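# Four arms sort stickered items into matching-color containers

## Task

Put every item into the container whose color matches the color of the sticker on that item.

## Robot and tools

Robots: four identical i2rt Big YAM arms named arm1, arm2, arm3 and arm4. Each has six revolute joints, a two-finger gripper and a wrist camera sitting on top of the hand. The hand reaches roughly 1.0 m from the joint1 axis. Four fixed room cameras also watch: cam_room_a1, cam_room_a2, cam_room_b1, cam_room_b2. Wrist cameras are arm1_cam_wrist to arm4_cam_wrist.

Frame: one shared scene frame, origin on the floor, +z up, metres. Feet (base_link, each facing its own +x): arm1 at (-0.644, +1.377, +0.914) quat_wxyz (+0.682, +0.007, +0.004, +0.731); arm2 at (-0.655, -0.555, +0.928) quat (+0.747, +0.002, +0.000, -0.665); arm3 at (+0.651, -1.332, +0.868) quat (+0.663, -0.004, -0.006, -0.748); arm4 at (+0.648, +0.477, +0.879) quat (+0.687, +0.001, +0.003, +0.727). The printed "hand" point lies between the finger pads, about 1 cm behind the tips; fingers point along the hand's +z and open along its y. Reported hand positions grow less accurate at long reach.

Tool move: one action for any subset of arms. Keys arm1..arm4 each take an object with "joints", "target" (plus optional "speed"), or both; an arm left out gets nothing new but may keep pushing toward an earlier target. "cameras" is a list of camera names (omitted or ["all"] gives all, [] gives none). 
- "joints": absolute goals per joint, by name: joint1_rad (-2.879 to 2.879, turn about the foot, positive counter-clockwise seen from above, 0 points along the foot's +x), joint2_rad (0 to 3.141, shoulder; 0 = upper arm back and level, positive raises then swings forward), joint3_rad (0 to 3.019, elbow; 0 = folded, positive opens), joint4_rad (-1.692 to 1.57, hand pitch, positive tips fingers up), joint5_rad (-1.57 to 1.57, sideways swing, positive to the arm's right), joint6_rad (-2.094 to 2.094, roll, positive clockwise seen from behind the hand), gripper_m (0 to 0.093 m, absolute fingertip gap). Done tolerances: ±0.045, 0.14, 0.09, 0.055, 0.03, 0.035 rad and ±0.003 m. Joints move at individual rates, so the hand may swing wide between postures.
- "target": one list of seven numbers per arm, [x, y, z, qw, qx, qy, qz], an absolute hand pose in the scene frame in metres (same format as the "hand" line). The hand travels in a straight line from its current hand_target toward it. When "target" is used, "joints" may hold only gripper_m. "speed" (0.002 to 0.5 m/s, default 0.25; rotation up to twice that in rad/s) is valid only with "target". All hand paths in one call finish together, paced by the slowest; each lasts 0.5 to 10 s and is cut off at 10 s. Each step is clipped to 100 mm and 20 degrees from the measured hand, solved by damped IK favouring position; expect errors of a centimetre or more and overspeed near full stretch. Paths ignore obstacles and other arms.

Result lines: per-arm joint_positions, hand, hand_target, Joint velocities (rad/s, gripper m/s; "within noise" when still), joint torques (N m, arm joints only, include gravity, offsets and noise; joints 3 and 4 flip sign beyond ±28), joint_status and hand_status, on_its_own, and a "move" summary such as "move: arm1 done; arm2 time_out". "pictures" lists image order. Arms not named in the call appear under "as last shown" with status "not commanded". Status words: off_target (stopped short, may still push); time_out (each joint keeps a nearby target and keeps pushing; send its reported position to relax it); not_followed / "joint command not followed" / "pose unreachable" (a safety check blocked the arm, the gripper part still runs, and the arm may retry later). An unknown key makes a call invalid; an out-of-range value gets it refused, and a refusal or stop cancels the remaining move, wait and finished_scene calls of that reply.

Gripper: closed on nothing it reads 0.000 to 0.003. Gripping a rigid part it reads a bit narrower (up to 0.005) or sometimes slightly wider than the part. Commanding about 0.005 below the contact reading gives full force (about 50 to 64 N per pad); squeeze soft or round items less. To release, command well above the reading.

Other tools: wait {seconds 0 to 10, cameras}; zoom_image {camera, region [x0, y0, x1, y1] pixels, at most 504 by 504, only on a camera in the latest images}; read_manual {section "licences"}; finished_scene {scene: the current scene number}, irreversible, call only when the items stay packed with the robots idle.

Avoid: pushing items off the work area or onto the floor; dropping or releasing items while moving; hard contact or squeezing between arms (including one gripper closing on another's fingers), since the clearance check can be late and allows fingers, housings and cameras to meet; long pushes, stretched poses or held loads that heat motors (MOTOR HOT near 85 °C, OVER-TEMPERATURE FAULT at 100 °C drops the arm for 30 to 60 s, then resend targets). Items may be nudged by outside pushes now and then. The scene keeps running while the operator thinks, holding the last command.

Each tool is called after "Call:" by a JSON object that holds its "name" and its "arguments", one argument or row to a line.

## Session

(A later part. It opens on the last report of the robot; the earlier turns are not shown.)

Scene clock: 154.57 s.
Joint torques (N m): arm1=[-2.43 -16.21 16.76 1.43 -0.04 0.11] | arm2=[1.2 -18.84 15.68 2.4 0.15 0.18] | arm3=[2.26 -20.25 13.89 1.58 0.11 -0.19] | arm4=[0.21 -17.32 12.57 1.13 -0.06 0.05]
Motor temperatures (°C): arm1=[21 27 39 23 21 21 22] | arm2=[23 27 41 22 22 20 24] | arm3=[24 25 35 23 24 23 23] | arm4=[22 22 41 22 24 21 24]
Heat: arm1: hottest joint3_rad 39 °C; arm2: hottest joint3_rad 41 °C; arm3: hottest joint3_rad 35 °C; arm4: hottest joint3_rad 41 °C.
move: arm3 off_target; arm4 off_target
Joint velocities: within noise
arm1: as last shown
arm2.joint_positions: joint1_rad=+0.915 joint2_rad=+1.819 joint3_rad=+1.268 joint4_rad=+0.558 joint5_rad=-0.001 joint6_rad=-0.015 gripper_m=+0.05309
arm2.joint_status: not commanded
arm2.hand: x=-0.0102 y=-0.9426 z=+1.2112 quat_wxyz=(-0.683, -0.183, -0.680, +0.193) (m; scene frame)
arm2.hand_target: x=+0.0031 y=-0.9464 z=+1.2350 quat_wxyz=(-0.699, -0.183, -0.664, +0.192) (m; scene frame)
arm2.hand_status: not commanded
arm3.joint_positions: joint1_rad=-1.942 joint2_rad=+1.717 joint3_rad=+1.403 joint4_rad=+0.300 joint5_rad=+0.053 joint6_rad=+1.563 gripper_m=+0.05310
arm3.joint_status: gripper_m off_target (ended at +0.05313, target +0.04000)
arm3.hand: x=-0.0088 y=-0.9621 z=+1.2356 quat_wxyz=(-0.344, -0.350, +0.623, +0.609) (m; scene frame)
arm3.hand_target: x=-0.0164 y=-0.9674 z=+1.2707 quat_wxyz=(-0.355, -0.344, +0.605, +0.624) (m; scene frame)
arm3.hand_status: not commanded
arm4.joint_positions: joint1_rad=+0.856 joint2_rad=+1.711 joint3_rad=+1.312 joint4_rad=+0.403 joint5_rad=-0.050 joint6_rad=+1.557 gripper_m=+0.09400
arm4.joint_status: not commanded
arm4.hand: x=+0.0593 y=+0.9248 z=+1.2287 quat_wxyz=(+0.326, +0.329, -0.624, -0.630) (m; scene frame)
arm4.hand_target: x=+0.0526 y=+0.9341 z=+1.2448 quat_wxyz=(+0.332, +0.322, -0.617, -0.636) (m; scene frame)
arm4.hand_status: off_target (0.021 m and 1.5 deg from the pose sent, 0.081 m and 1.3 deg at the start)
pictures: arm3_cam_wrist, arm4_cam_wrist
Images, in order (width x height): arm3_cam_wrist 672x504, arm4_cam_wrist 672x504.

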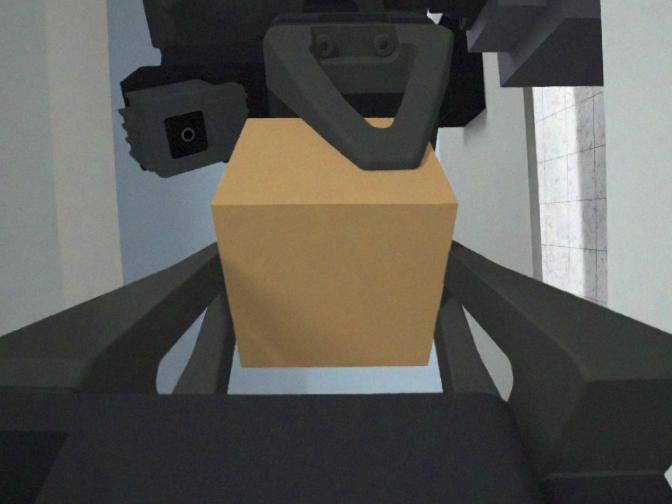

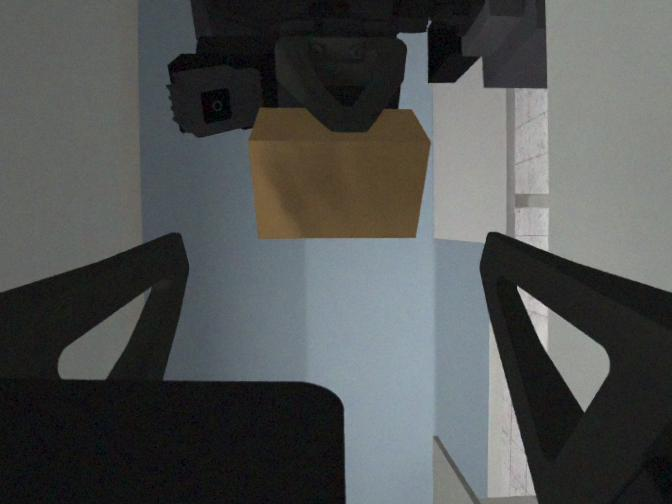

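Call:
{"name": "move", "arguments": {
  "arm2": {"joints": {"gripper_m": 0.093}},
  "arm4": {"target": [0.002, 0.970, 1.244, -0.3316, -0.3218, 0.6175, 0.6363], "speed": 0.15},
  "cameras": ["arm4_cam_wrist", "arm3_cam_wrist"]
}}

Scene clock: 161.03 s.
Joint torques (N m): arm1=[-2.84 -15.74 16.77 2.06 0.06 0.1] | arm2=[1.26 -18.84 15.62 2.4 0.15 0.17] | arm3=[2.32 -20.25 13.86 1.73 0.1 -0.19] | arm4=[1.38 -17.26 14.3 1.4 0.11 0.04]
Motor temperatures (°C): arm1=[21 27 40 23 21 21 22] | arm2=[23 27 41 22 22 20 24] | arm3=[24 25 36 23 24 23 23] | arm4=[22 23 40 22 24 21 24]
Heat: arm1: hottest joint3_rad 40 °C; arm2: hottest joint3_rad 41 °C; arm3: hottest joint3_rad 36 °C; arm4: hottest joint3_rad 40 °C.
move: arm2 done; arm4 off_target
Joint velocities: within noise
arm1.joint_positions: joint1_rad=-2.243 joint2_rad=+1.834 joint3_rad=+1.362 joint4_rad=+0.466 joint5_rad=-0.004 joint6_rad=-0.002 gripper_m=+0.04391
arm1.joint_status: not commanded
arm1.hand: x=-0.0031 y=+0.9387 z=+1.2059 quat_wxyz=(-0.668, -0.208, -0.683, +0.209) (m; scene frame)
arm1.hand_target: x=+0.0025 y=+0.9279 z=+1.2449 quat_wxyz=(-0.692, -0.206, -0.658, +0.217) (m; scene frame)
arm1.hand_status: not commanded
arm2.joint_positions: joint1_rad=+0.915 joint2_rad=+1.819 joint3_rad=+1.269 joint4_rad=+0.558 joint5_rad=-0.001 joint6_rad=-0.015 gripper_m=+0.09293
arm2.joint_status: all done
arm2.hand: x=-0.0100 y=-0.9427 z=+1.2118 quat_wxyz=(-0.684, -0.183, -0.680, +0.193) (m; scene frame)
arm2.hand_target: x=+0.0031 y=-0.9464 z=+1.2351 quat_wxyz=(-0.699, -0.183, -0.664, +0.192) (m; scene frame)
arm2.hand_status: not commanded
arm3.joint_positions: joint1_rad=-1.942 joint2_rad=+1.717 joint3_rad=+1.403 joint4_rad=+0.295 joint5_rad=+0.054 joint6_rad=+1.563 gripper_m=+0.05310
arm3.joint_status: not commanded
arm3.hand: x=-0.0087 y=-0.9621 z=+1.2345 quat_wxyz=(-0.343, -0.351, +0.625, +0.608) (m; scene frame)
arm3.hand_target: x=-0.0164 y=-0.9673 z=+1.2706 quat_wxyz=(-0.355, -0.344, +0.605, +0.624) (m; scene frame)
arm3.hand_status: not commanded
arm4.joint_positions: joint1_rad=+0.855 joint2_rad=+1.831 joint3_rad=+1.496 joint4_rad=+0.340 joint5_rad=-0.050 joint6_rad=+1.557 gripper_m=+0.09400
arm4.joint_status: not commanded
arm4.hand: x=+0.0189 y=+0.9568 z=+1.2347 quat_wxyz=(+0.326, +0.329, -0.624, -0.630) (m; scene frame)
arm4.hand_target: x=+0.0042 y=+0.9685 z=+1.2434 quat_wxyz=(+0.332, +0.322, -0.618, -0.637) (m; scene frame)
arm4.hand_status: off_target (0.023 m and 1.4 deg from the pose sent, 0.075 m and 1.5 deg at the start)
pictures: arm3_cam_wrist, arm4_cam_wrist
Images, in order (width x height): arm3_cam_wrist 672x504, arm4_cam_wrist 672x504.

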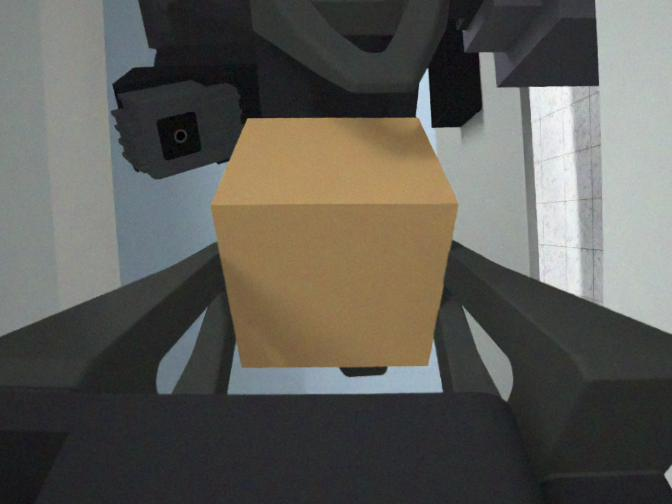

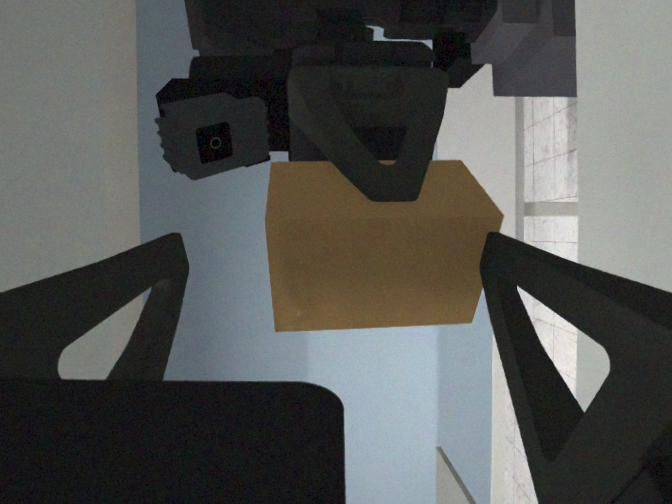

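Call:
{"name": "move", "arguments": {
  "arm2": {"target": [-0.22, -0.814, 1.23, 0.6818, 0.1875, 0.6818, -0.1875], "speed": 0.3},
  "arm4": {"target": [0.004, 0.9685, 1.229, -0.3316, -0.3218, 0.6175, 0.6363], "speed": 0.15},
  "cameras": ["arm4_cam_wrist", "arm3_cam_wrist"]
}}

Scene clock: 171.83 s.
Joint torques (N m): arm1=[-2.37 -15.85 16.77 2.1 0.06 0.11] | arm2=[1.32 -8.41 9.84 1.91 0.16 0.18] | arm3=[2.2 -20.42 13.87 1.76 0.11 -0.19] | arm4=[0.56 -16.79 12.37 2.5 0.11 0.06]
Motor temperatures (°C): arm1=[21 27 41 23 21 21 22] | arm2=[23 27 41 22 22 20 24] | arm3=[24 25 37 23 24 23 24] | arm4=[22 23 39 22 24 21 24]
Heat: arm1: hottest joint3_rad 41 °C; arm2: hottest joint3_rad 41 °C; arm3: hottest joint3_rad 37 °C; arm4: hottest joint3_rad 39 °C.
move: arm2 off_target; arm4 off_target
Joint velocities: within noise
arm1, arm3: as last shown
arm2.joint_positions: joint1_rad=+0.915 joint2_rad=+1.164 joint3_rad=+0.618 joint4_rad=+0.578 joint5_rad=+0.002 joint6_rad=-0.015 gripper_m=+0.09293
arm2.joint_status: not commanded
arm2.hand: x=-0.2212 y=-0.8170 z=+1.2427 quat_wxyz=(-0.691, -0.182, -0.671, +0.196) (m; scene frame)
arm2.hand_target: x=-0.2202 y=-0.8140 z=+1.2302 quat_wxyz=(-0.682, -0.188, -0.682, +0.188) (m; scene frame)
arm2.hand_status: off_target (0.013 m and 2.0 deg from the pose sent, 0.247 m and 0.8 deg at the start)
arm4.joint_positions: joint1_rad=+0.855 joint2_rad=+1.831 joint3_rad=+1.496 joint4_rad=+0.341 joint5_rad=-0.050 joint6_rad=+1.557 gripper_m=+0.09400
arm4.joint_status: not commanded
arm4.hand: x=+0.0189 y=+0.9568 z=+1.2351 quat_wxyz=(+0.326, +0.328, -0.623, -0.631) (m; scene frame)
arm4.hand_target: x=+0.0056 y=+0.9675 z=+1.2284 quat_wxyz=(+0.332, +0.322, -0.618, -0.636) (m; scene frame)
arm4.hand_status: off_target (0.020 m and 1.4 deg from the pose sent, 0.020 m and 1.4 deg at the start)
pictures: arm3_cam_wrist, arm4_cam_wrist
Images, in order (width x height): arm3_cam_wrist 672x504, arm4_cam_wrist 672x504.

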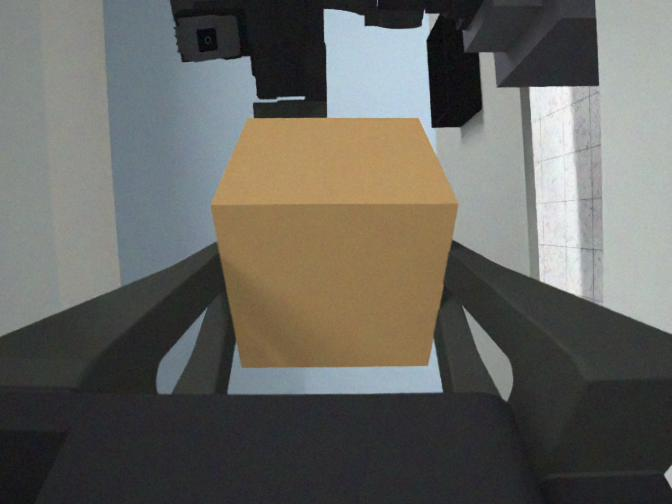

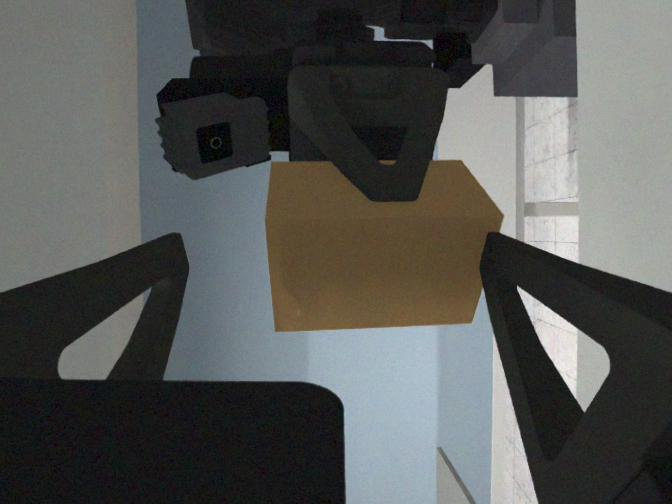

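Call:
{"name": "move", "arguments": {
  "arm3": {"target": [0.33, -1.155, 1.22, -0.3548, -0.3443, 0.6053, 0.6237], "speed": 0.3},
  "arm4": {"target": [0.004, 0.9685, 1.213, -0.3316, -0.3218, 0.6175, 0.6363], "speed": 0.15},
  "cameras": ["arm4_cam_wrist", "arm3_cam_wrist"]
}}

Scene clock: 178.30 s.
Joint torques (N m): arm1=[-2.67 -15.97 16.85 2 0.09 0.09] | arm2=[1.32 -8.59 9.87 1.89 0.16 0.18] | arm3=[2.43 -0.91 9.96 1.72 0.11 -0.21] | arm4=[0.73 -15.74 11.1 2.81 0.12 0.03]
Motor temperatures (°C): arm1=[21 27 42 23 21 21 22] | arm2=[23 26 40 22 22 20 24] | arm3=[24 25 37 23 24 23 24] | arm4=[22 24 39 22 24 21 24]
Heat: arm1: hottest joint3_rad 42 °C; arm2: hottest joint3_rad 40 °C; arm3: hottest joint3_rad 37 °C; arm4: hottest joint3_rad 39 °C.
move: arm3 done; arm4 off_target
Joint velocities: within noise
arm1, arm2: as last shown
arm1.joint_positions: joint1_rad=-2.243 joint2_rad=+1.834 joint3_rad=+1.362 joint4_rad=+0.466 joint5_rad=-0.005 joint6_rad=-0.002 gripper_m=+0.04391
arm1.hand: x=-0.0030 y=+0.9387 z=+1.2059 quat_wxyz=(-0.668, -0.208, -0.683, +0.209) (m; scene frame)
arm3.joint_positions: joint1_rad=-1.915 joint2_rad=+0.564 joint3_rad=+0.447 joint4_rad=+0.158 joint5_rad=+0.083 joint6_rad=+1.563 gripper_m=+0.05310
arm3.joint_status: not commanded
arm3.hand: x=+0.3331 y=-1.1510 z=+1.2208 quat_wxyz=(-0.354, -0.338, +0.608, +0.626) (m; scene frame)
arm3.hand_target: x=+0.3300 y=-1.1551 z=+1.2200 quat_wxyz=(-0.355, -0.344, +0.605, +0.624) (m; scene frame)
arm3.hand_status: done (0.005 m and 0.8 deg from the pose sent, 0.390 m and 3.3 deg at the start)
arm4.joint_positions: joint1_rad=+0.855 joint2_rad=+1.834 joint3_rad=+1.488 joint4_rad=+0.370 joint5_rad=-0.050 joint6_rad=+1.557 gripper_m=+0.09400
arm4.joint_status: not commanded
arm4.hand: x=+0.0193 y=+0.9566 z=+1.2354 quat_wxyz=(+0.328, +0.326, -0.617, -0.637) (m; scene frame)
arm4.hand_target: x=+0.0062 y=+0.9670 z=+1.2125 quat_wxyz=(+0.331, +0.322, -0.618, -0.636) (m; scene frame)
arm4.hand_status: off_target (0.030 m and 0.6 deg from the pose sent, 0.029 m and 1.4 deg at the start)
pictures: arm3_cam_wrist, arm4_cam_wrist
Images, in order (width x height): arm3_cam_wrist 672x504, arm4_cam_wrist 672x504.

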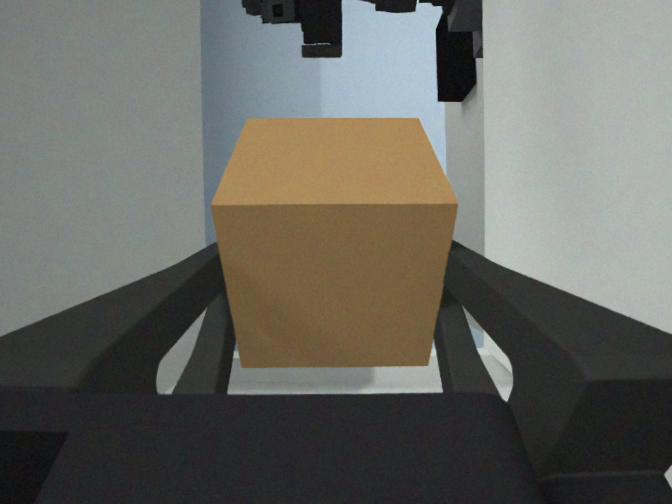

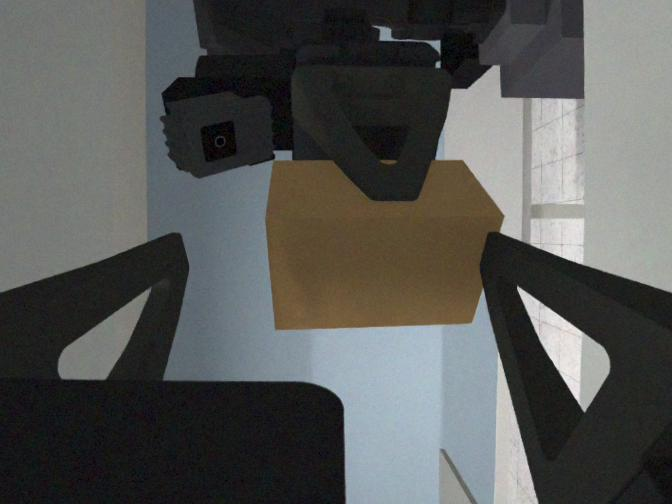

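Call:
{"name": "move", "arguments": {
  "arm3": {"joints": {"joint1_rad": 1.78, "joint2_rad": 0.43, "joint3_rad": 0.287, "joint4_rad": 0.142, "joint5_rad": 0, "joint6_rad": 0}},
  "arm4": {"target": [0.032, 0.952, 1.238, -0.3316, -0.3218, 0.6175, 0.6363], "speed": 0.15},
  "cameras": ["arm4_cam_wrist"]
}}

Scene clock: 193.67 s.
Joint torques (N m): arm1=[-2.61 -16.62 16.72 2.26 0.1 0.15] | arm2=[1.44 -8.47 9.88 1.91 0.15 0.18] | arm3=[2.02 0.44 10.26 1.89 0.12 -0.11] | arm4=[0.38 -22.83 9.37 1.51 -0.05 0.01]
Motor temperatures (°C): arm1=[21 27 43 23 21 21 23] | arm2=[23 26 38 22 22 20 23] | arm3=[24 25 34 23 24 23 24] | arm4=[22 24 41 22 24 21 24]
Heat: arm1: hottest joint3_rad 43 °C; arm2: hottest joint3_rad 38 °C; arm3: hottest joint3_rad 34 °C; arm4: hottest joint3_rad 41 °C.
move: arm3 done; arm4 off_target
Joint velocities: within noise
arm1.joint_positions: joint1_rad=-2.243 joint2_rad=+1.834 joint3_rad=+1.363 joint4_rad=+0.465 joint5_rad=-0.005 joint6_rad=-0.002 gripper_m=+0.04391
arm1.joint_status: not commanded
arm1.hand: x=-0.0028 y=+0.9387 z=+1.2064 quat_wxyz=(-0.668, -0.208, -0.683, +0.209) (m; scene frame)
arm1.hand_target: x=+0.0024 y=+0.9280 z=+1.2450 quat_wxyz=(-0.692, -0.206, -0.658, +0.217) (m; scene frame)
arm1.hand_status: not commanded
arm2: as last shown
arm3.joint_positions: joint1_rad=+1.770 joint2_rad=+0.432 joint3_rad=+0.283 joint4_rad=+0.139 joint5_rad=-0.002 joint6_rad=+0.007 gripper_m=+0.05310
arm3.joint_status: all done
arm3.hand: x=+0.9797 y=-1.3018 z=+1.1590 quat_wxyz=(-0.703, +0.031, -0.710, -0.026) (m; scene frame)
arm3.hand_target: x=+0.9794 y=-1.2990 z=+1.1629 quat_wxyz=(-0.706, +0.036, -0.707, -0.026) (m; scene frame)
arm3.hand_status: not commanded
arm4.joint_positions: joint1_rad=+0.855 joint2_rad=+1.821 joint3_rad=+1.442 joint4_rad=+0.381 joint5_rad=-0.052 joint6_rad=+1.557 gripper_m=+0.09400
arm4.joint_status: not commanded
arm4.hand: x=+0.0260 y=+0.9507 z=+1.2198 quat_wxyz=(+0.326, +0.330, -0.624, -0.629) (m; scene frame)
arm4.hand_target: x=+0.0320 y=+0.9519 z=+1.2380 quat_wxyz=(+0.332, +0.322, -0.617, -0.636) (m; scene frame)
arm4.hand_status: off_target (0.019 m and 1.6 deg from the pose sent, 0.014 m and 0.6 deg at the start)
pictures: arm4_cam_wrist
Images, in order (width x height): arm4_cam_wrist 672x504.

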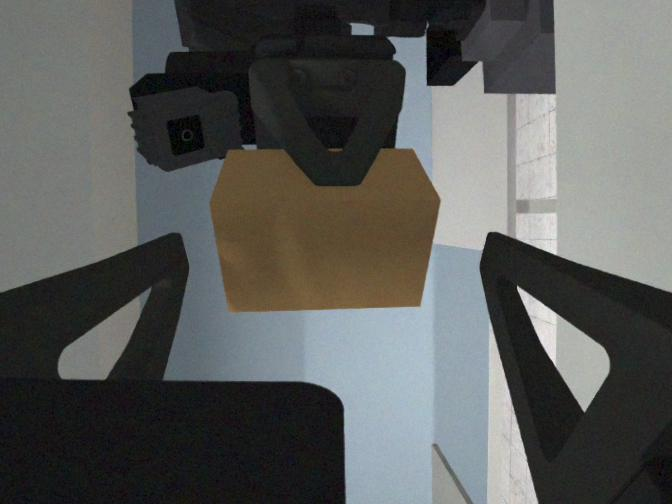

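Call:
{"name": "move", "arguments": {
  "arm3": {"joints": {"joint2_rad": 1.79, "joint3_rad": 1.485, "joint4_rad": -1.256}},
  "arm4": {"target": [-0.001, 0.973, 1.235, -0.3316, -0.3218, 0.6175, 0.6363], "speed": 0.15},
  "cameras": ["arm4_cam_wrist", "arm3_cam_wrist"]
}}

Scene clock: 200.53 s.
Joint torques (N m): arm1=[-2.78 -16.32 16.65 2.17 0.07 0.15] | arm2=[1.32 -8.47 9.87 1.89 0.14 0.18] | arm3=[1.61 -19.55 12.12 -0.51 0.12 -0.11] | arm4=[0.85 -19.6 12.86 1.2 0.2 0.04]
Motor temperatures (°C): arm1=[21 27 42 23 21 21 23] | arm2=[23 26 37 22 22 20 23] | arm3=[24 25 34 23 24 23 24] | arm4=[22 24 41 22 24 21 24]
Heat: arm1: hottest joint3_rad 42 °C; arm2: hottest joint3_rad 37 °C; arm3: hottest joint3_rad 34 °C; arm4: hottest joint3_rad 41 °C.
move: arm3 done; arm4 off_target
Joint velocities: within noise
arm1, arm2: as last shown
arm3.joint_positions: joint1_rad=+1.770 joint2_rad=+1.799 joint3_rad=+1.435 joint4_rad=-1.249 joint5_rad=-0.002 joint6_rad=+0.007 gripper_m=+0.05310
arm3.joint_status: all done
arm3.hand: x=+1.1694 y=-1.2894 z=+0.9700 quat_wxyz=(+0.021, +0.036, -0.999, +0.007) (m; scene frame)
arm3.hand_target: x=+1.1859 y=-1.2830 z=+0.9923 quat_wxyz=(-0.005, +0.044, -0.999, +0.007) (m; scene frame)
arm3.hand_status: not commanded
arm4.joint_positions: joint1_rad=+0.855 joint2_rad=+1.870 joint3_rad=+1.525 joint4_rad=+0.358 joint5_rad=-0.052 joint6_rad=+1.557 gripper_m=+0.09400
arm4.joint_status: not commanded
arm4.hand: x=+0.0090 y=+0.9639 z=+1.2269 quat_wxyz=(+0.328, +0.328, -0.620, -0.633) (m; scene frame)
arm4.hand_target: x=+0.0000 y=+0.9723 z=+1.2346 quat_wxyz=(+0.332, +0.322, -0.618, -0.636) (m; scene frame)
arm4.hand_status: off_target (0.016 m and 1.0 deg from the pose sent, 0.038 m and 1.6 deg at the start)
pictures: arm3_cam_wrist, arm4_cam_wrist
Images, in order (width x height): arm3_cam_wrist 672x504, arm4_cam_wrist 672x504.

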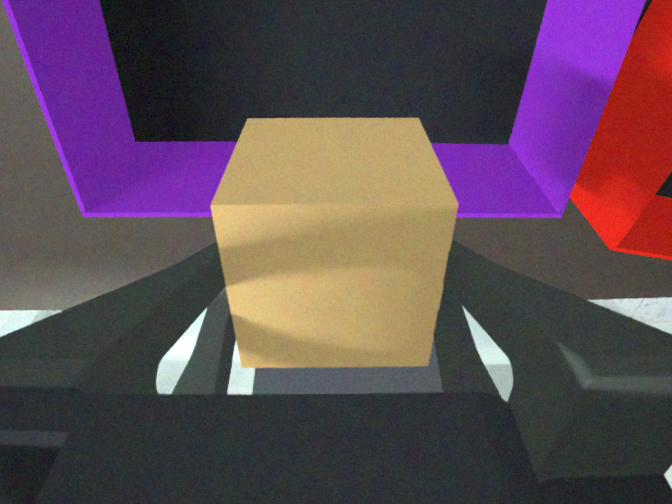

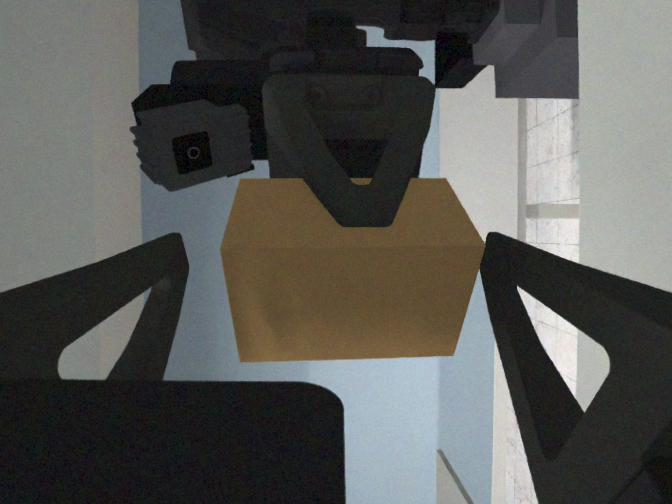

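Call:
{"name": "move", "arguments": {
  "arm4": {"joints": {"gripper_m": 0.052}},
  "arm3": {"target": [1.180, -1.285, 0.782, 0, 0.036, -0.9994, 0], "speed": 0.2},
  "cameras": ["arm4_cam_wrist", "arm3_cam_wrist", "cam_room_a1"]
}}

Scene clock: 207.40 s.
Joint torques (N m): arm1=[-2.14 -16.44 16.53 1.99 0.1 0.1] | arm2=[1.26 -8.41 9.88 1.91 0.16 0.18] | arm3=[1.55 -20.19 6.08 0.32 -0.07 0.04] | arm4=[1.38 -19.84 12.82 1.35 0.16 0.07]
Motor temperatures (°C): arm1=[21 27 42 23 21 21 23] | arm2=[23 26 36 22 22 20 23] | arm3=[24 25 34 23 24 23 24] | arm4=[22 24 41 22 24 21 25]
Heat: arm1: hottest joint3_rad 42 °C; arm2: hottest joint3_rad 36 °C; arm3: hottest joint3_rad 34 °C; arm4: hottest joint3_rad 41 °C.
move: arm3 done; arm4 off_target
Joint velocities: within noise
arm1.joint_positions: joint1_rad=-2.243 joint2_rad=+1.834 joint3_rad=+1.365 joint4_rad=+0.467 joint5_rad=-0.005 joint6_rad=+0.000 gripper_m=+0.04391
arm1.joint_status: not commanded
arm1.hand: x=-0.0025 y=+0.9385 z=+1.2079 quat_wxyz=(-0.669, -0.208, -0.682, +0.209) (m; scene frame)
arm1.hand_target: x=+0.0025 y=+0.9280 z=+1.2448 quat_wxyz=(-0.692, -0.206, -0.658, +0.217) (m; scene frame)
arm1.hand_status: not commanded
arm2: as last shown
arm3.joint_positions: joint1_rad=+1.770 joint2_rad=+2.070 joint3_rad=+1.278 joint4_rad=-0.792 joint5_rad=-0.011 joint6_rad=+0.007 gripper_m=+0.05310
arm3.joint_status: not commanded
arm3.hand: x=+1.1769 y=-1.2899 z=+0.7800 quat_wxyz=(+0.007, +0.036, -0.999, +0.002) (m; scene frame)
arm3.hand_target: x=+1.1799 y=-1.2850 z=+0.7821 quat_wxyz=(+0.000, +0.036, -0.999, +0.000) (m; scene frame)
arm3.hand_status: done (0.006 m and 0.8 deg from the pose sent, 0.188 m and 2.5 deg at the start)
arm4.joint_positions: joint1_rad=+0.855 joint2_rad=+1.872 joint3_rad=+1.525 joint4_rad=+0.353 joint5_rad=-0.052 joint6_rad=+1.558 gripper_m=+0.06898
arm4.joint_status: gripper_m off_target (ended at +0.06901, target +0.05200)
arm4.hand: x=+0.0087 y=+0.9642 z=+1.2241 quat_wxyz=(+0.327, +0.329, -0.623, -0.630) (m; scene frame)
arm4.hand_target: x=+0.0000 y=+0.9723 z=+1.2346 quat_wxyz=(+0.332, +0.322, -0.618, -0.636) (m; scene frame)
arm4.hand_status: not commanded
pictures: arm3_cam_wrist, arm4_cam_wrist, cam_room_a1
Images, in order (width x height): arm3_cam_wrist 672x504, arm4_cam_wrist 672x504, cam_room_a1 672x504.

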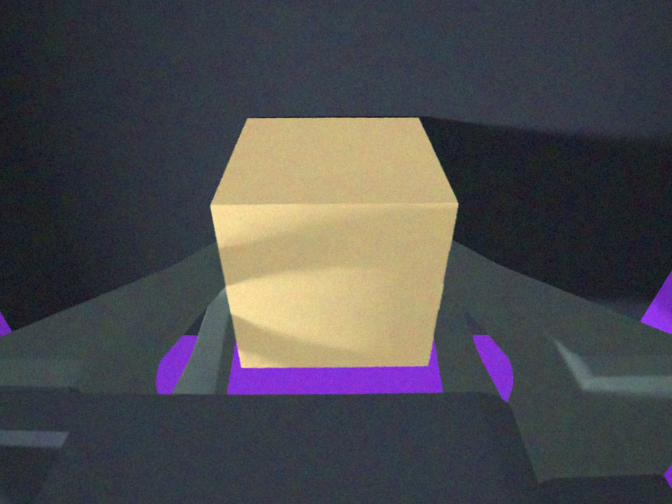

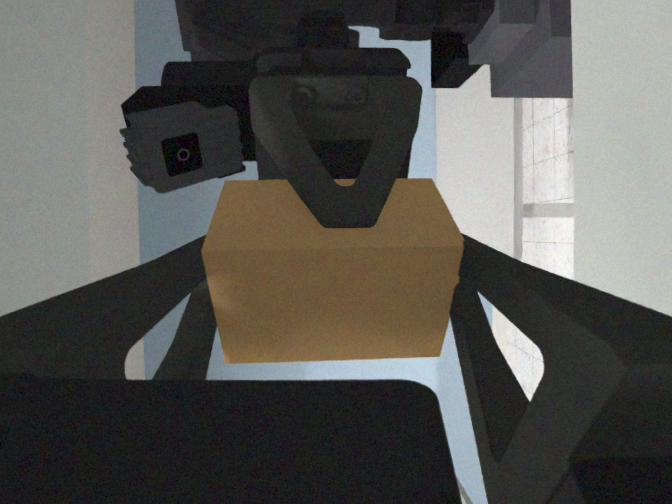

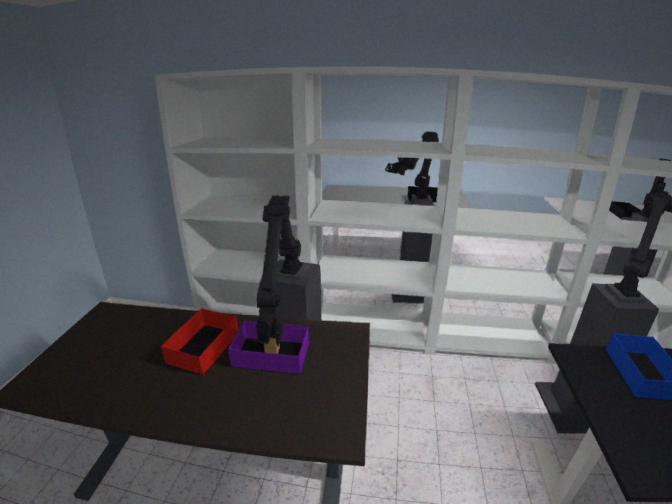

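Call:
{"name": "move", "arguments": {
  "arm1": {"joints": {"gripper_m": 0.085}},
  "arm3": {"target": [1.180, -1.285, 0.757, 0, 0.036, -0.9994, 0], "speed": 0.08},
  "cameras": ["arm4_cam_wrist", "arm3_cam_wrist"]
}}

Scene clock: 211.07 s.
Joint torques (N m): arm1=[-2.55 -15.91 16.55 2.28 0.1 0.09] | arm2=[1.38 -8.53 9.88 1.91 0.16 0.17] | arm3=[1.49 -16.97 5.64 0.81 0 0.03] | arm4=[1.14 -19.6 12.88 1.28 0.16 0.04]
Motor temperatures (°C): arm1=[21 27 41 23 21 21 23] | arm2=[23 26 36 22 22 20 23] | arm3=[24 25 33 23 24 23 24] | arm4=[22 24 41 22 24 21 25]
Heat: arm1: hottest joint3_rad 41 °C; arm2: hottest joint3_rad 36 °C; arm3: hottest joint3_rad 33 °C; arm4: hottest joint3_rad 41 °C.
move: arm1 done; arm3 off_target
Joint velocities: within noise
arm1.joint_positions: joint1_rad=-2.243 joint2_rad=+1.834 joint3_rad=+1.365 joint4_rad=+0.467 joint5_rad=-0.005 joint6_rad=+0.001 gripper_m=+0.08496
arm1.joint_status: all done
arm1.hand: x=-0.0025 y=+0.9384 z=+1.2081 quat_wxyz=(-0.670, -0.208, -0.682, +0.209) (m; scene frame)
arm1.hand_target: x=+0.0025 y=+0.9280 z=+1.2448 quat_wxyz=(-0.692, -0.206, -0.658, +0.217) (m; scene frame)
arm1.hand_status: not commanded
arm2: as last shown
arm3.joint_positions: joint1_rad=+1.770 joint2_rad=+2.078 joint3_rad=+1.278 joint4_rad=-0.751 joint5_rad=-0.013 joint6_rad=+0.007 gripper_m=+0.05310
arm3.joint_status: not commanded
arm3.hand: x=+1.1852 y=-1.2890 z=+0.7763 quat_wxyz=(-0.010, +0.036, -0.999, +0.000) (m; scene frame)
arm3.hand_target: x=+1.1793 y=-1.2852 z=+0.7575 quat_wxyz=(+0.000, +0.036, -0.999, +0.000) (m; scene frame)
arm3.hand_status: off_target (0.020 m and 1.1 deg from the pose sent, 0.024 m and 0.8 deg at the start)
arm4.joint_positions: joint1_rad=+0.855 joint2_rad=+1.873 joint3_rad=+1.525 joint4_rad=+0.353 joint5_rad=-0.052 joint6_rad=+1.558 gripper_m=+0.06898
arm4.joint_status: not commanded
arm4.hand: x=+0.0085 y=+0.9644 z=+1.2238 quat_wxyz=(+0.327, +0.329, -0.623, -0.630) (m; scene frame)
arm4.hand_target: x=+0.0000 y=+0.9723 z=+1.2347 quat_wxyz=(+0.332, +0.322, -0.618, -0.637) (m; scene frame)
arm4.hand_status: not commanded
pictures: arm3_cam_wrist, arm4_cam_wrist
Images, in order (width x height): arm3_cam_wrist 672x504, arm4_cam_wrist 672x504.

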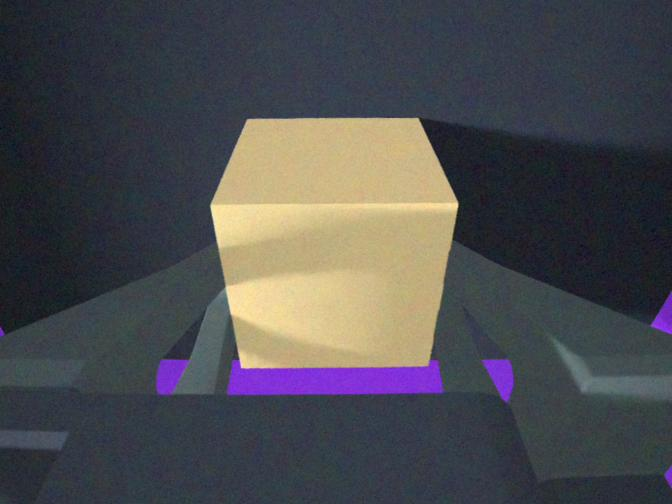

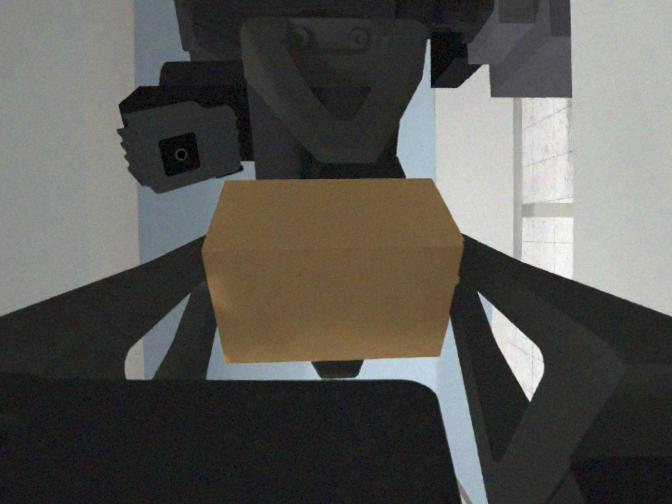

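Call:
{"name": "move", "arguments": {
  "arm1": {"target": [-0.25, 1.105, 1.22, 0.6747, 0.2114, 0.6747, -0.2114], "speed": 0.3},
  "arm3": {"joints": {"gripper_m": 0.085}},
  "cameras": ["arm4_cam_wrist", "arm3_cam_wrist"]
}}

Scene clock: 215.17 s.
Joint torques (N m): arm1=[-2.14 -3.72 11.47 1.39 0.1 0.08] | arm2=[1.32 -8.59 9.87 1.92 0.16 0.17] | arm3=[1.61 -19.31 5.5 0.39 0 0.03] | arm4=[0.5 -20.07 12.82 1.31 0.12 0.03]
Motor temperatures (°C): arm1=[21 27 41 23 21 21 22] | arm2=[23 26 36 22 22 20 23] | arm3=[24 25 33 23 24 23 24] | arm4=[22 24 41 22 24 21 25]
Heat: arm1: hottest joint3_rad 41 °C; arm2: hottest joint3_rad 36 °C; arm3: hottest joint3_rad 33 °C; arm4: hottest joint3_rad 41 °C.
move: arm1 done; arm3 done
Joint velocities: within noise
arm1.joint_positions: joint1_rad=-2.243 joint2_rad=+1.047 joint3_rad=+0.545 joint4_rad=+0.528 joint5_rad=-0.003 joint6_rad=+0.001 gripper_m=+0.08496
arm1.joint_status: not commanded
arm1.hand: x=-0.2501 y=+1.1087 z=+1.2220 quat_wxyz=(-0.679, -0.206, -0.672, +0.212) (m; scene frame)
arm1.hand_target: x=-0.2500 y=+1.1051 z=+1.2200 quat_wxyz=(-0.675, -0.211, -0.675, +0.211) (m; scene frame)
arm1.hand_status: done (0.004 m and 0.8 deg from the pose sent, 0.299 m and 1.1 deg at the start)
arm2, arm4: as last shown
arm3.joint_positions: joint1_rad=+1.770 joint2_rad=+2.101 joint3_rad=+1.278 joint4_rad=-0.742 joint5_rad=-0.013 joint6_rad=+0.008 gripper_m=+0.08496
arm3.joint_status: all done
arm3.hand: x=+1.1823 y=-1.2894 z=+0.7646 quat_wxyz=(-0.003, +0.035, -0.999, +0.000) (m; scene frame)
arm3.hand_target: x=+1.1793 y=-1.2852 z=+0.7576 quat_wxyz=(+0.000, +0.036, -0.999, +0.000) (m; scene frame)
arm3.hand_status: not commanded
pictures: arm3_cam_wrist, arm4_cam_wrist
Images, in order (width x height): arm3_cam_wrist 672x504, arm4_cam_wrist 672x504.

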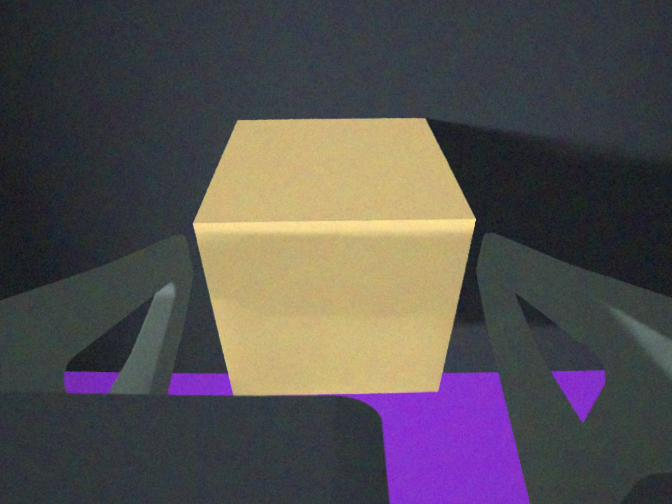

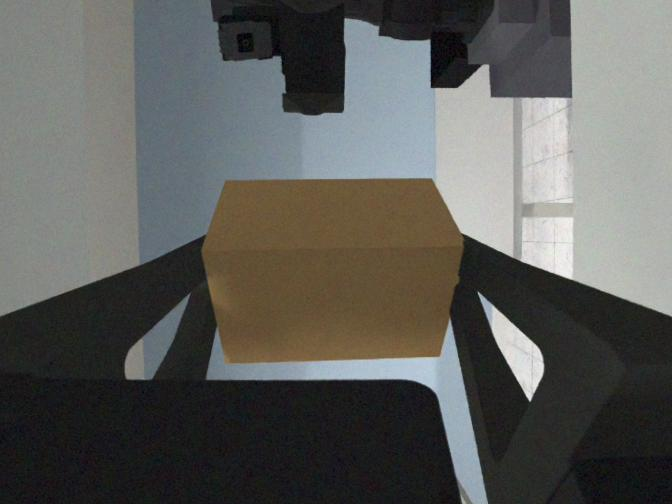

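Call:
{"name": "move", "arguments": {
  "arm3": {"target": [1.180, -1.285, 0.95, 0, 0.036, -0.9994, 0], "speed": 0.25},
  "arm4": {"target": [0.345, 0.71, 1.22, -0.3316, -0.3218, 0.6175, 0.6363], "speed": 0.3},
  "cameras": ["arm3_cam_wrist"]
}}

Call:
{"name": "move", "arguments": {
  "arm4": {"joints": {"joint1_rad": -1.893, "joint2_rad": 0.5, "joint3_rad": 0.35, "joint4_rad": 0.1, "joint5_rad": 0, "joint6_rad": 0}},
  "cameras": []
}}

Call:
{"name": "move", "arguments": {
  "arm4": {"joints": {"joint2_rad": 1.79, "joint3_rad": 1.485, "joint4_rad": -1.256}},
  "cameras": ["arm4_cam_wrist"]
}}

Scene clock: 227.17 s.
Joint torques (N m): arm1=[-2.67 -3.37 11.47 1.29 0.13 0.07] | arm2=[1.38 -8.47 9.87 1.94 0.15 0.17] | arm3=[1.32 -19.31 10.95 -0.46 -0.01 -0.03] | arm4=[0.09 -1.61 10.1 1.14 -0.04 0.03]
Motor temperatures (°C): arm1=[20 26 39 23 21 21 22] | arm2=[23 25 35 22 22 20 23] | arm3=[24 25 32 23 24 23 24] | arm4=[22 25 41 22 24 21 25]
Heat: arm1: hottest joint3_rad 39 °C; arm2: hottest joint3_rad 35 °C; arm3: hottest joint3_rad 32 °C; arm4: hottest joint3_rad 41 °C.
move: arm3 off_target; arm4 done
Joint velocities: within noise
arm1, arm2: as last shown
arm3.joint_positions: joint1_rad=+1.770 joint2_rad=+1.823 joint3_rad=+1.365 joint4_rad=-1.152 joint5_rad=-0.013 joint6_rad=+0.008 gripper_m=+0.08496
arm3.joint_status: not commanded
arm3.hand: x=+1.1644 y=-1.2885 z=+0.9333 quat_wxyz=(+0.019, +0.035, -0.999, +0.001) (m; scene frame)
arm3.hand_target: x=+1.1794 y=-1.2850 z=+0.9504 quat_wxyz=(+0.000, +0.036, -0.999, +0.000) (m; scene frame)
arm3.hand_status: off_target (0.023 m and 2.2 deg from the pose sent, 0.185 m and 0.4 deg at the start)
arm4.joint_positions: joint1_rad=+0.841 joint2_rad=+0.652 joint3_rad=+0.431 joint4_rad=+0.254 joint5_rad=-0.067 joint6_rad=+1.558 gripper_m=+0.06898
arm4.joint_status: not commanded
arm4.hand: x=+0.3452 y=+0.7069 z=+1.2186 quat_wxyz=(+0.331, +0.325, -0.614, -0.639) (m; scene frame)
arm4.hand_target: x=+0.3450 y=+0.7099 z=+1.2200 quat_wxyz=(+0.332, +0.322, -0.617, -0.636) (m; scene frame)
arm4.hand_status: done (0.003 m and 0.7 deg from the pose sent, 0.422 m and 1.3 deg at the start)
pictures: arm3_cam_wrist
Images, in order (width x height): arm3_cam_wrist 672x504.

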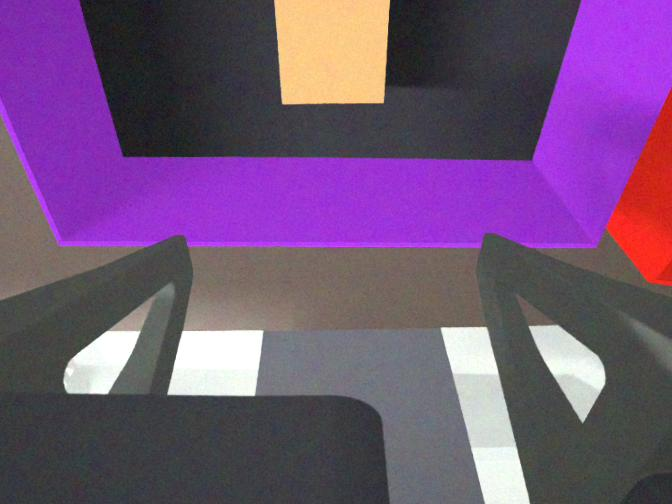

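Scene clock: 229.43 s.
Joint torques (N m): arm1=[-2.26 -3.84 11.33 1.26 0.08 0.1] | arm2=[1.2 -8.41 9.89 1.91 0.15 0.18] | arm3=[1.14 -19.31 11.07 -0.46 -0.01 -0.03] | arm4=[0.73 -0.56 11.04 1.26 -0.01 -0.08]
Motor temperatures (°C): arm1=[20 26 39 23 21 21 22] | arm2=[23 25 35 22 22 20 23] | arm3=[24 25 32 23 24 23 24] | arm4=[22 25 41 22 24 21 25]
Heat: arm1: hottest joint3_rad 39 °C; arm2: hottest joint3_rad 35 °C; arm3: hottest joint3_rad 32 °C; arm4: hottest joint3_rad 41 °C.
move: arm4 done
Joint velocities: within noise
arm1, arm3: as last shown
arm2.joint_positions: joint1_rad=+0.915 joint2_rad=+1.164 joint3_rad=+0.618 joint4_rad=+0.578 joint5_rad=+0.002 joint6_rad=-0.015 gripper_m=+0.09293
arm2.joint_status: not commanded
arm2.hand: x=-0.2212 y=-0.8170 z=+1.2427 quat_wxyz=(-0.691, -0.182, -0.671, +0.196) (m; scene frame)
arm2.hand_target: x=-0.2202 y=-0.8140 z=+1.2302 quat_wxyz=(-0.682, -0.188, -0.682, +0.188) (m; scene frame)
arm2.hand_status: not commanded
arm4.joint_positions: joint1_rad=-1.892 joint2_rad=+0.503 joint3_rad=+0.331 joint4_rad=+0.107 joint5_rad=+0.002 joint6_rad=+0.014 gripper_m=+0.06907
arm4.joint_status: all done
arm4.hand: x=+0.9816 y=+0.3874 z=+1.1690 quat_wxyz=(-0.677, -0.101, -0.724, +0.088) (m; scene frame)
arm4.hand_target: x=+0.9824 y=+0.3871 z=+1.1801 quat_wxyz=(-0.682, -0.095, -0.720, +0.093) (m; scene frame)
arm4.hand_status: not commanded
pictures: none
No camera images: "cameras" was empty.

Scene clock: 231.33 s.
Joint torques (N m): arm1=[-2.73 -2.84 11.52 1.36 0.05 0.11] | arm2=[1.32 -8.59 9.87 1.94 0.15 0.17] | arm3=[1.08 -19.14 11.07 -0.47 -0.02 -0.03] | arm4=[0.73 -18.43 11.1 -0.44 -0.02 -0.05]
Motor temperatures (°C): arm1=[20 26 39 23 21 21 22] | arm2=[23 25 35 22 22 20 23] | arm3=[24 25 32 23 24 23 24] | arm4=[22 25 42 22 24 21 26]
Heat: arm1: hottest joint3_rad 39 °C; arm2: hottest joint3_rad 35 °C; arm3: hottest joint3_rad 32 °C; arm4: hottest joint3_rad 42 °C.
move: arm4 done
Joint velocities: within noise
arm1, arm2, arm3: as last shown
arm4.joint_positions: joint1_rad=-1.892 joint2_rad=+1.789 joint3_rad=+1.438 joint4_rad=-1.246 joint5_rad=+0.002 joint6_rad=+0.014 gripper_m=+0.06907
arm4.joint_status: all done
arm4.hand: x=+1.1522 y=+0.3403 z=+0.9855 quat_wxyz=(+0.015, -0.139, -0.990, +0.002) (m; scene frame)
arm4.hand_target: x=+1.1667 y=+0.3361 z=+1.0019 quat_wxyz=(-0.003, -0.133, -0.991, +0.003) (m; scene frame)
arm4.hand_status: not commanded
pictures: arm4_cam_wrist
Images, in order (width x height): arm4_cam_wrist 672x504.

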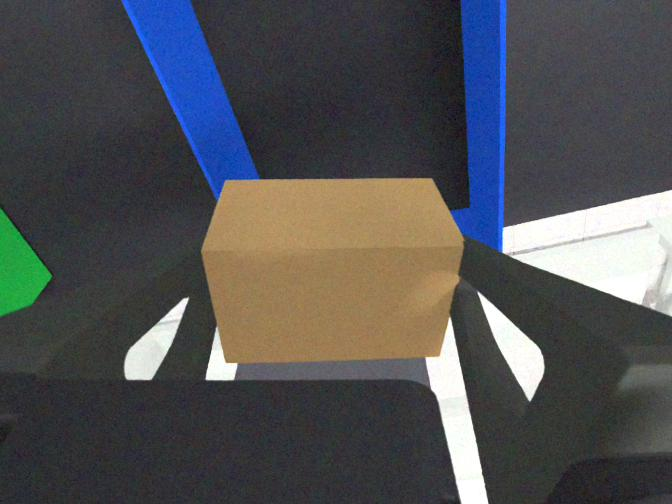

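Call:
{"name": "move", "arguments": {
  "arm4": {"target": [1.157, 0.339, 0.755, 0, -0.1392, -0.9903, 0], "speed": 0.22},
  "cameras": []
}}

Call:
{"name": "move", "arguments": {
  "arm4": {"target": [1.157, 0.339, 0.742, 0, -0.1392, -0.9903, 0], "speed": 0.06},
  "cameras": ["arm4_cam_wrist"]
}}

Scene clock: 242.87 s.
Joint torques (N m): arm1=[-2.32 -3.14 11.3 1.54 0.08 0.1] | arm2=[1.2 -8.53 9.88 1.89 0.16 0.18] | arm3=[1.26 -19.19 11.04 -0.49 -0.01 -0.03] | arm4=[0.26 -19.84 5.68 0.32 -0.04 0.05]
Motor temperatures (°C): arm1=[20 26 37 23 21 21 22] | arm2=[23 25 35 22 22 20 23] | arm3=[24 25 32 23 24 23 24] | arm4=[22 25 42 22 24 21 26]
Heat: arm1: hottest joint3_rad 37 °C; arm2: hottest joint3_rad 35 °C; arm3: hottest joint3_rad 32 °C; arm4: hottest joint3_rad 42 °C.
move: arm4 done
Joint velocities: within noise
arm1, arm2, arm3: as last shown
arm4.joint_positions: joint1_rad=-1.891 joint2_rad=+2.121 joint3_rad=+1.257 joint4_rad=-0.707 joint5_rad=-0.001 joint6_rad=+0.014 gripper_m=+0.06907
arm4.joint_status: not commanded
arm4.hand: x=+1.1544 y=+0.3395 z=+0.7588 quat_wxyz=(+0.002, -0.139, -0.990, +0.001) (m; scene frame)
arm4.hand_target: x=+1.1571 y=+0.3391 z=+0.7552 quat_wxyz=(+0.000, -0.139, -0.990, +0.000) (m; scene frame)
arm4.hand_status: done (0.005 m and 0.3 deg from the pose sent, 0.231 m and 1.8 deg at the start)
pictures: none
No camera images: "cameras" was empty.

Scene clock: 243.83 s.
Joint torques (N m): arm1=[-2.49 -3.25 11.45 1.32 0.06 0.09] | arm2=[1.32 -8.53 9.84 1.91 0.15 0.18] | arm3=[1.26 -19.19 11.07 -0.42 -0.01 -0.02] | arm4=[0.62 -16.97 5.52 0.54 -0.07 0.04]
Motor temperatures (°C): arm1=[20 26 37 23 21 21 22] | arm2=[23 25 35 22 22 20 23] | arm3=[24 25 32 23 24 23 24] | arm4=[22 25 42 22 24 21 26]
Heat: arm1: hottest joint3_rad 37 °C; arm2: hottest joint3_rad 35 °C; arm3: hottest joint3_rad 32 °C; arm4: hottest joint3_rad 42 °C.
move: arm4 off_target
Joint velocities: within noise
arm1, arm2, arm3: as last shown
arm4.joint_positions: joint1_rad=-1.891 joint2_rad=+2.121 joint3_rad=+1.257 joint4_rad=-0.688 joint5_rad=-0.001 joint6_rad=+0.014 gripper_m=+0.06907
arm4.joint_status: not commanded
arm4.hand: x=+1.1590 y=+0.3383 z=+0.7588 quat_wxyz=(-0.007, -0.139, -0.990, +0.003) (m; scene frame)
arm4.hand_target: x=+1.1566 y=+0.3392 z=+0.7425 quat_wxyz=(+0.000, -0.139, -0.990, +0.000) (m; scene frame)
arm4.hand_status: off_target (0.017 m and 0.9 deg from the pose sent, 0.017 m and 0.3 deg at the start)
pictures: arm4_cam_wrist
Images, in order (width x height): arm4_cam_wrist 672x504.

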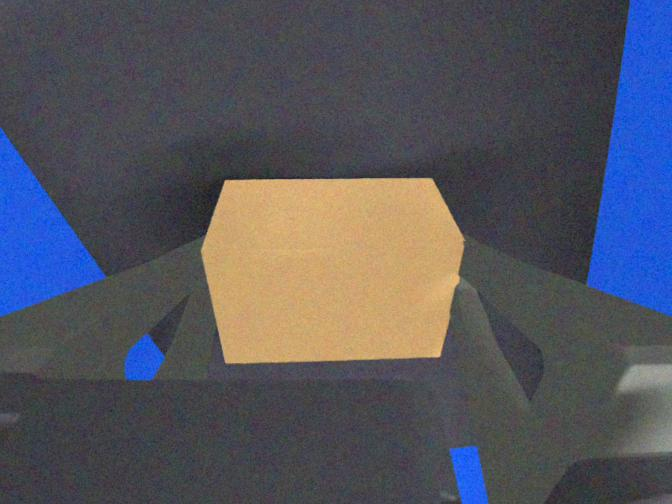

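Contact; release and lift.

Call:
{"name": "move", "arguments": {
  "arm4": {"joints": {"gripper_m": 0.09}},
  "cameras": []
}}

Call:
{"name": "move", "arguments": {
  "arm4": {"target": [1.157, 0.339, 0.95, 0, -0.1392, -0.9903, 0], "speed": 0.22},
  "cameras": ["arm4_cam_wrist", "cam_room_a2", "cam_room_a1"]
}}

Scene clock: 247.67 s.
Joint torques (N m): arm1=[-2.08 -3.55 11.36 1.4 0.05 0.08] | arm2=[1.38 -8.35 9.89 1.91 0.16 0.17] | arm3=[1.38 -18.96 11.08 -0.51 -0.01 -0.01] | arm4=[0.26 -17.38 5.67 0.4 -0.04 0.05]
Motor temperatures (°C): arm1=[20 26 37 23 21 21 22] | arm2=[23 25 35 22 22 20 23] | arm3=[24 26 32 23 24 23 24] | arm4=[22 25 41 22 24 21 26]
Heat: arm1: hottest joint3_rad 37 °C; arm2: hottest joint3_rad 35 °C; arm3: hottest joint3_rad 32 °C; arm4: hottest joint3_rad 41 °C.
move: arm4 done
Joint velocities: within noise
arm1, arm2, arm3: as last shown
arm4.joint_positions: joint1_rad=-1.891 joint2_rad=+2.129 joint3_rad=+1.257 joint4_rad=-0.685 joint5_rad=-0.001 joint6_rad=+0.014 gripper_m=+0.08992
arm4.joint_status: all done
arm4.hand: x=+1.1576 y=+0.3386 z=+0.7545 quat_wxyz=(-0.004, -0.139, -0.990, +0.002) (m; scene frame)
arm4.hand_target: x=+1.1566 y=+0.3392 z=+0.7424 quat_wxyz=(+0.000, -0.139, -0.990, +0.000) (m; scene frame)
arm4.hand_status: not commanded
pictures: none
No camera images: "cameras" was empty.

Scene clock: 249.30 s.
Joint torques (N m): arm1=[-1.61 -4.07 11.26 1.43 0.07 0.12] | arm2=[1.32 -8.59 9.85 1.91 0.14 0.18] | arm3=[1.2 -19.19 11.07 -0.46 -0.02 -0.02] | arm4=[0.56 -18.49 9.59 -0.29 -0.02 0.04]
Motor temperatures (°C): arm1=[20 25 37 23 21 21 22] | arm2=[23 25 35 22 22 20 23] | arm3=[24 26 32 23 24 23 24] | arm4=[22 25 41 22 24 21 26]
Heat: arm1: hottest joint3_rad 37 °C; arm2: hottest joint3_rad 35 °C; arm3: hottest joint3_rad 32 °C; arm4: hottest joint3_rad 41 °C.
move: arm4 off_target
Joint velocities: within noise
arm1, arm2, arm3: as last shown
arm4.joint_positions: joint1_rad=-1.891 joint2_rad=+1.820 joint3_rad=+1.344 joint4_rad=-1.117 joint5_rad=-0.001 joint6_rad=+0.014 gripper_m=+0.08992
arm4.joint_status: not commanded
arm4.hand: x=+1.1452 y=+0.3428 z=+0.9373 quat_wxyz=(+0.013, -0.139, -0.990, +0.000) (m; scene frame)
arm4.hand_target: x=+1.1566 y=+0.3392 z=+0.9501 quat_wxyz=(+0.000, -0.139, -0.990, +0.000) (m; scene frame)
arm4.hand_status: off_target (0.018 m and 1.5 deg from the pose sent, 0.195 m and 0.6 deg at the start)
pictures: arm4_cam_wrist, cam_room_a1, cam_room_a2
Images, in order (width x height): arm4_cam_wrist 672x504, cam_room_a1 672x504, cam_room_a2 672x504.

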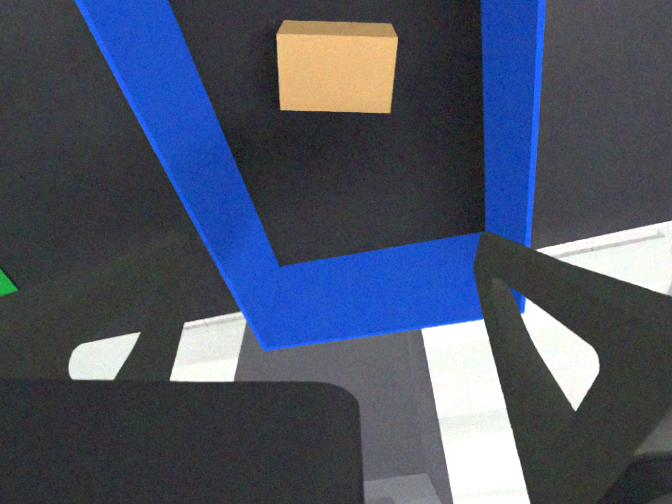

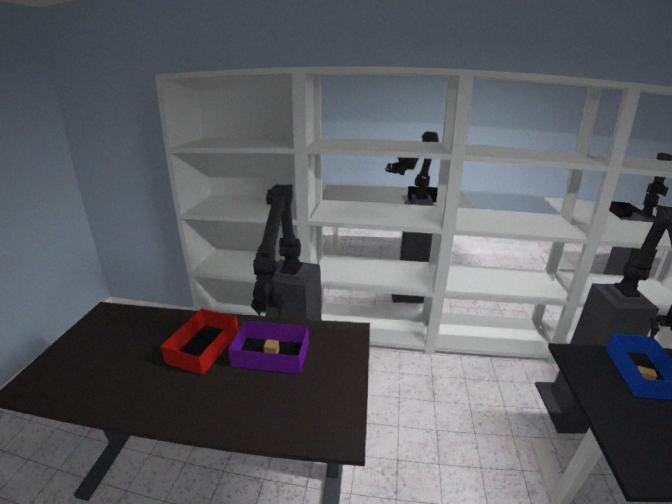

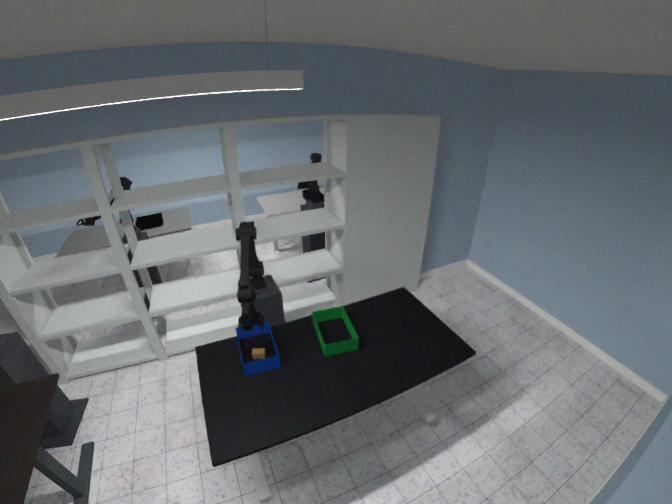

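Both packed.

Call:
{"name": "finished_scene", "arguments": {
  "scene": 2
}}

The scene is finished: the task was done.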